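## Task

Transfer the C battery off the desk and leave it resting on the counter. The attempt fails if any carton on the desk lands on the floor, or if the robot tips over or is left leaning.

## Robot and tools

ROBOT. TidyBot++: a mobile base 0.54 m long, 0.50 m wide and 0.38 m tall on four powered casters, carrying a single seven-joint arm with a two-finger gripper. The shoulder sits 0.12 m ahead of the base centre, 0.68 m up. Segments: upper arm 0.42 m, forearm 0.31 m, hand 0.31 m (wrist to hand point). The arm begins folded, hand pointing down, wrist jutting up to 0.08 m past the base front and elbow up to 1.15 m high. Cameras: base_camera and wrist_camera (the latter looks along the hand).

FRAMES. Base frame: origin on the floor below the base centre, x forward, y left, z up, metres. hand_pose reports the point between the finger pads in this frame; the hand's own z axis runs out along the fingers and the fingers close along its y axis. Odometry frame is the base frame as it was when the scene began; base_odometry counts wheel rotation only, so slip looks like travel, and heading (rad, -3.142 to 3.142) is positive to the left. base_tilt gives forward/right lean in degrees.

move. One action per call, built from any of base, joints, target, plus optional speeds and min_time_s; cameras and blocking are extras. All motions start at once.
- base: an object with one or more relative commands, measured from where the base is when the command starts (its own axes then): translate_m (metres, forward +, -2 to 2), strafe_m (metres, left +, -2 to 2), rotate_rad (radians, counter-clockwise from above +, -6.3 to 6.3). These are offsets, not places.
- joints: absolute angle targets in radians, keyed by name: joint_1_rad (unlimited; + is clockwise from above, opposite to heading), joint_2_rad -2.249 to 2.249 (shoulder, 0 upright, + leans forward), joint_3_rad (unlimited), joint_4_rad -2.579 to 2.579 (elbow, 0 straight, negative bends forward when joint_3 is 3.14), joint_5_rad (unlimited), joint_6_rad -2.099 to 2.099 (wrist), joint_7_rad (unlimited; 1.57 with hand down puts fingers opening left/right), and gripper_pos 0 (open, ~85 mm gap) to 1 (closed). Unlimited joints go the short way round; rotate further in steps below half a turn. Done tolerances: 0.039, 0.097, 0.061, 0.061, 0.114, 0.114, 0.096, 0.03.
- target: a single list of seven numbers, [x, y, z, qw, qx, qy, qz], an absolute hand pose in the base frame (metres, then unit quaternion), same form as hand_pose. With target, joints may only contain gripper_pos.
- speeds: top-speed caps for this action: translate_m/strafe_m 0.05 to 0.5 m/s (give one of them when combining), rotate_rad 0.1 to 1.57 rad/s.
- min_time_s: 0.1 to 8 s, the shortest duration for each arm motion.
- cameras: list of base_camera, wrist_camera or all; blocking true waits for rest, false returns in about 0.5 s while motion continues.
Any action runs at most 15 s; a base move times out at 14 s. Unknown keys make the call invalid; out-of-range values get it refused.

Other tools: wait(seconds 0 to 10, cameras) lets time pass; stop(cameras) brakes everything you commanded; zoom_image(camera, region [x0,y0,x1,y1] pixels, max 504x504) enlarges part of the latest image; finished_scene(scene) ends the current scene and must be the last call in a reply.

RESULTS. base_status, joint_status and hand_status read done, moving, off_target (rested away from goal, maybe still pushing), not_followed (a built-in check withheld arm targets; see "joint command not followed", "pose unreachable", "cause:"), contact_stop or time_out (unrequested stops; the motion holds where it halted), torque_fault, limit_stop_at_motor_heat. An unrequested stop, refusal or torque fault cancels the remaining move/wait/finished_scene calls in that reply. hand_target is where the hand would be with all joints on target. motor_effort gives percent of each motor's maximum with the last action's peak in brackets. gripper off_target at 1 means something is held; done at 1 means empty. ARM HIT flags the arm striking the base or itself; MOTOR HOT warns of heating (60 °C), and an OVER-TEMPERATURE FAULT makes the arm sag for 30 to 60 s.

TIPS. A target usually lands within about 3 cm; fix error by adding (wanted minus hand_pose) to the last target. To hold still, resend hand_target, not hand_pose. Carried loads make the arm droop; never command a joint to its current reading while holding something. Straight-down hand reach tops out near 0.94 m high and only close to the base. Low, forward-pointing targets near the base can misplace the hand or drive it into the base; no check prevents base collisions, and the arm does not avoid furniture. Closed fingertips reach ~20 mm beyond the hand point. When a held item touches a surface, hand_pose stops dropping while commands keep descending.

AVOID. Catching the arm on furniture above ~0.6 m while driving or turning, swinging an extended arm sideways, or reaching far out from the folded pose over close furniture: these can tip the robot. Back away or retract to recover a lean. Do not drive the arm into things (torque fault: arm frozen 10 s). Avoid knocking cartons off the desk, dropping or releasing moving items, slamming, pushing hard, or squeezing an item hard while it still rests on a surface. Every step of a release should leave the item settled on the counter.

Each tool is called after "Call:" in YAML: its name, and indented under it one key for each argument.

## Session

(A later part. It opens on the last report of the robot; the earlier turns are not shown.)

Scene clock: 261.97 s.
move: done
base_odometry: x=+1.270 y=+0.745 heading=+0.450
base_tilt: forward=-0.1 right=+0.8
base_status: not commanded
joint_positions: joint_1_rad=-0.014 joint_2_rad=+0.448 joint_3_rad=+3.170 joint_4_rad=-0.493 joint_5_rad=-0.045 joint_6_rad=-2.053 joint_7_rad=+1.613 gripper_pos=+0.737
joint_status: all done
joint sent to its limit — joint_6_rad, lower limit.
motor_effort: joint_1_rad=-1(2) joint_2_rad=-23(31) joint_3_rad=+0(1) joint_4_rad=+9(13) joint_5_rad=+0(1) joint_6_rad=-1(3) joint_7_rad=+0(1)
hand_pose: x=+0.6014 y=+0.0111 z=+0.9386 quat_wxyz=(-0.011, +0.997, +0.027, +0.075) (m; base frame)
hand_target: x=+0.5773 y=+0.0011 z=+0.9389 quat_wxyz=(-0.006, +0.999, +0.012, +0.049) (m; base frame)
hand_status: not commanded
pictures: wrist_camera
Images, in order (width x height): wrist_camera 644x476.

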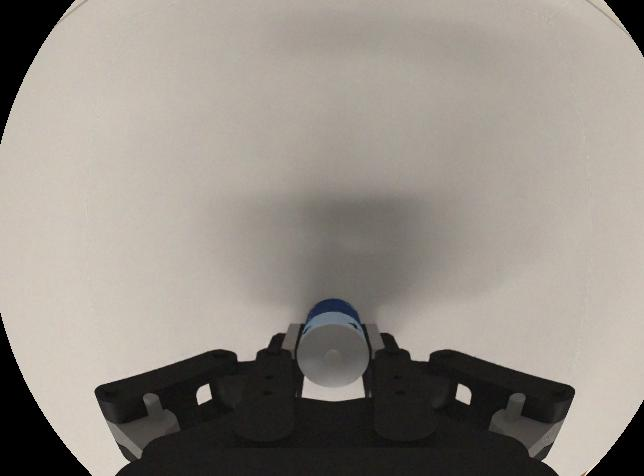

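Call:
move:
  joints: {"joint_2_rad":0.42,"joint_4_rad":-0.60,"joint_6_rad":-2.099}
  min_time_s: 1.5
  cameras: ["wrist_camera"]

Scene clock: 269.30 s.
move: done
base_odometry: x=+1.270 y=+0.745 heading=+0.450
base_tilt: forward=-0.1 right=+0.9
base_status: not commanded
joint_positions: joint_1_rad=-0.014 joint_2_rad=+0.417 joint_3_rad=+3.170 joint_4_rad=-0.543 joint_5_rad=-0.045 joint_6_rad=-2.053 joint_7_rad=+1.613 gripper_pos=+0.737
joint_status: all done
joint sent to its limit — joint_6_rad, lower limit.
motor_effort: joint_1_rad=+0(2) joint_2_rad=-18(24) joint_3_rad=+0(1) joint_4_rad=+6(9) joint_5_rad=+0(1) joint_6_rad=-2(3) joint_7_rad=+0(0)
hand_pose: x=+0.5872 y=+0.0109 z=+0.9382 quat_wxyz=(-0.012, +0.997, +0.027, +0.065) (m; base frame)
hand_target: x=+0.5678 y=+0.0011 z=+0.9193 quat_wxyz=(-0.007, +1.000, +0.011, +0.014) (m; base frame)
hand_status: not commanded
pictures: wrist_camera
Images, in order (width x height): wrist_camera 644x476.

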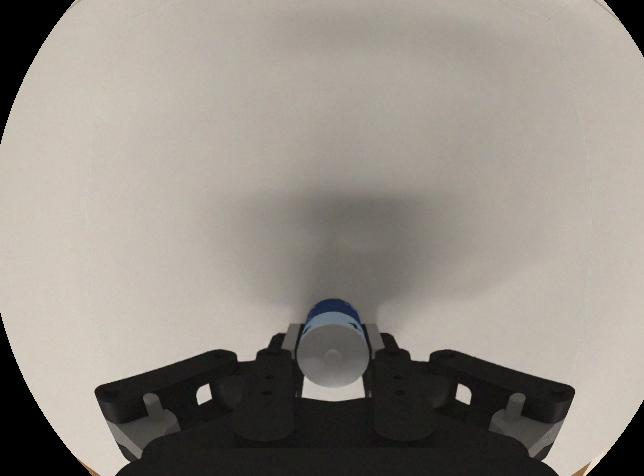

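Call:
move:
  joints: {"joint_2_rad":0.415,"joint_4_rad":-0.54}

Call:
move:
  joints: {"gripper_pos":0.68}
  cameras: ["wrist_camera"]

Call:
move:
  joints: {"gripper_pos":0.2}
  cameras: ["wrist_camera"]

Scene clock: 276.97 s.
move: done
base_odometry: x=+1.270 y=+0.745 heading=+0.450
base_tilt: forward=-0.1 right=+0.8
base_status: not commanded
joint_positions: joint_1_rad=-0.014 joint_2_rad=+0.417 joint_3_rad=+3.170 joint_4_rad=-0.541 joint_5_rad=-0.045 joint_6_rad=-2.057 joint_7_rad=+1.613 gripper_pos=+0.737
joint_status: all done
motor_effort: joint_1_rad=-1(1) joint_2_rad=-24(24) joint_3_rad=+0(1) joint_4_rad=+10(11) joint_5_rad=+0(0) joint_6_rad=+1(3) joint_7_rad=+0(1)
hand_pose: x=+0.5861 y=+0.0109 z=+0.9387 quat_wxyz=(-0.012, +0.998, +0.027, +0.064) (m; base frame)
hand_target: x=+0.5748 y=+0.0011 z=+0.9384 quat_wxyz=(-0.006, +0.999, +0.011, +0.047) (m; base frame)
hand_status: not commanded
pictures: none

Scene clock: 277.60 s.
move: done
base_odometry: x=+1.270 y=+0.745 heading=+0.450
base_tilt: forward=-0.1 right=+0.9
base_status: not commanded
joint_positions: joint_1_rad=-0.014 joint_2_rad=+0.417 joint_3_rad=+3.170 joint_4_rad=-0.541 joint_5_rad=-0.045 joint_6_rad=-2.061 joint_7_rad=+1.613 gripper_pos=+0.680
joint_status: all done
motor_effort: joint_1_rad=-2(2) joint_2_rad=-26(28) joint_3_rad=+0(1) joint_4_rad=+12(13) joint_5_rad=+0(0) joint_6_rad=+1(3) joint_7_rad=+0(0)
hand_pose: x=+0.5849 y=+0.0109 z=+0.9385 quat_wxyz=(-0.012, +0.998, +0.027, +0.062) (m; base frame)
hand_target: x=+0.5748 y=+0.0011 z=+0.9384 quat_wxyz=(-0.006, +0.999, +0.011, +0.047) (m; base frame)
hand_status: not commanded
pictures: wrist_camera
Images, in order (width x height): wrist_camera 644x476.

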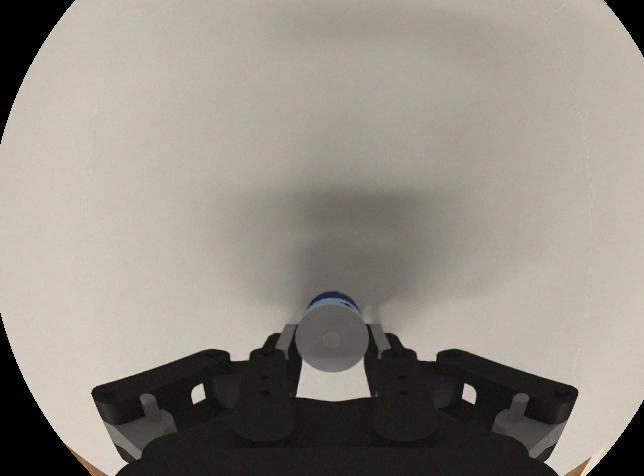

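Scene clock: 278.40 s.
move: done
base_odometry: x=+1.270 y=+0.745 heading=+0.450
base_tilt: forward=-0.1 right=+0.9
base_status: not commanded
joint_positions: joint_1_rad=-0.014 joint_2_rad=+0.417 joint_3_rad=+3.170 joint_4_rad=-0.541 joint_5_rad=-0.045 joint_6_rad=-2.061 joint_7_rad=+1.613 gripper_pos=+0.200
joint_status: all done
motor_effort: joint_1_rad=-1(1) joint_2_rad=-27(27) joint_3_rad=+0(1) joint_4_rad=+12(13) joint_5_rad=+0(0) joint_6_rad=+2(2) joint_7_rad=+1(1)
hand_pose: x=+0.5849 y=+0.0109 z=+0.9385 quat_wxyz=(-0.012, +0.998, +0.027, +0.062) (m; base frame)
hand_target: x=+0.5748 y=+0.0011 z=+0.9384 quat_wxyz=(-0.006, +0.999, +0.011, +0.047) (m; base frame)
hand_status: not commanded
pictures: wrist_camera
Images, in order (width x height): wrist_camera 644x476.

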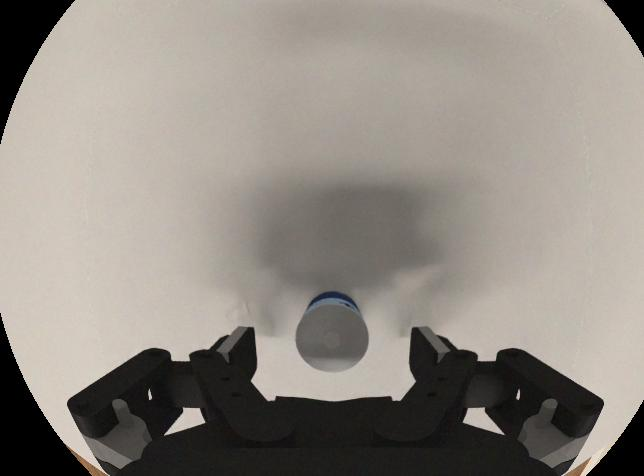

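Call:
move:
  joints: {"joint_2_rad":0.35,"joint_4_rad":-0.2}
  min_time_s: 2
  cameras: ["wrist_camera"]

Scene clock: 286.77 s.
move: done
base_odometry: x=+1.270 y=+0.745 heading=+0.450
base_tilt: forward=-0.1 right=+0.8
base_status: not commanded
joint_positions: joint_1_rad=-0.014 joint_2_rad=+0.404 joint_3_rad=+3.170 joint_4_rad=-0.216 joint_5_rad=-0.045 joint_6_rad=-2.061 joint_7_rad=+1.613 gripper_pos=+0.200
joint_status: all done
motor_effort: joint_1_rad=-1(2) joint_2_rad=-24(29) joint_3_rad=+0(1) joint_4_rad=+10(13) joint_5_rad=+0(1) joint_6_rad=+5(5) joint_7_rad=+0(1)
hand_pose: x=+0.6056 y=+0.0117 z=+1.0456 quat_wxyz=(-0.005, +0.973, +0.031, +0.228) (m; base frame)
hand_target: x=+0.5768 y=+0.0019 z=+1.0715 quat_wxyz=(+0.002, +0.969, +0.015, +0.247) (m; base frame)
hand_status: not commanded
pictures: wrist_camera
Images, in order (width x height): wrist_camera 644x476.

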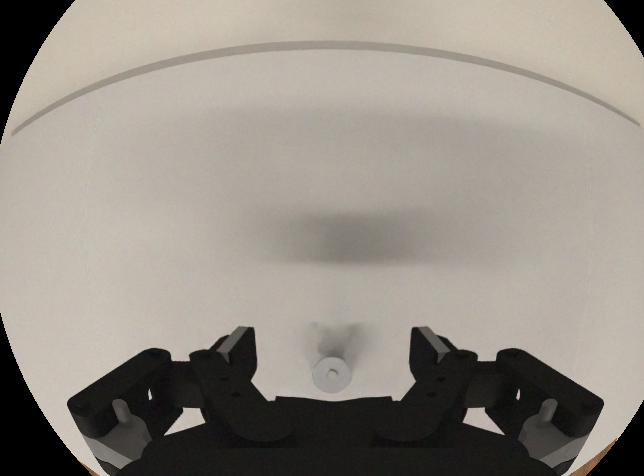

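Standing on the counter, clear.

Call:
finished_scene:
  scene: 2

The scene is finished: the task was done.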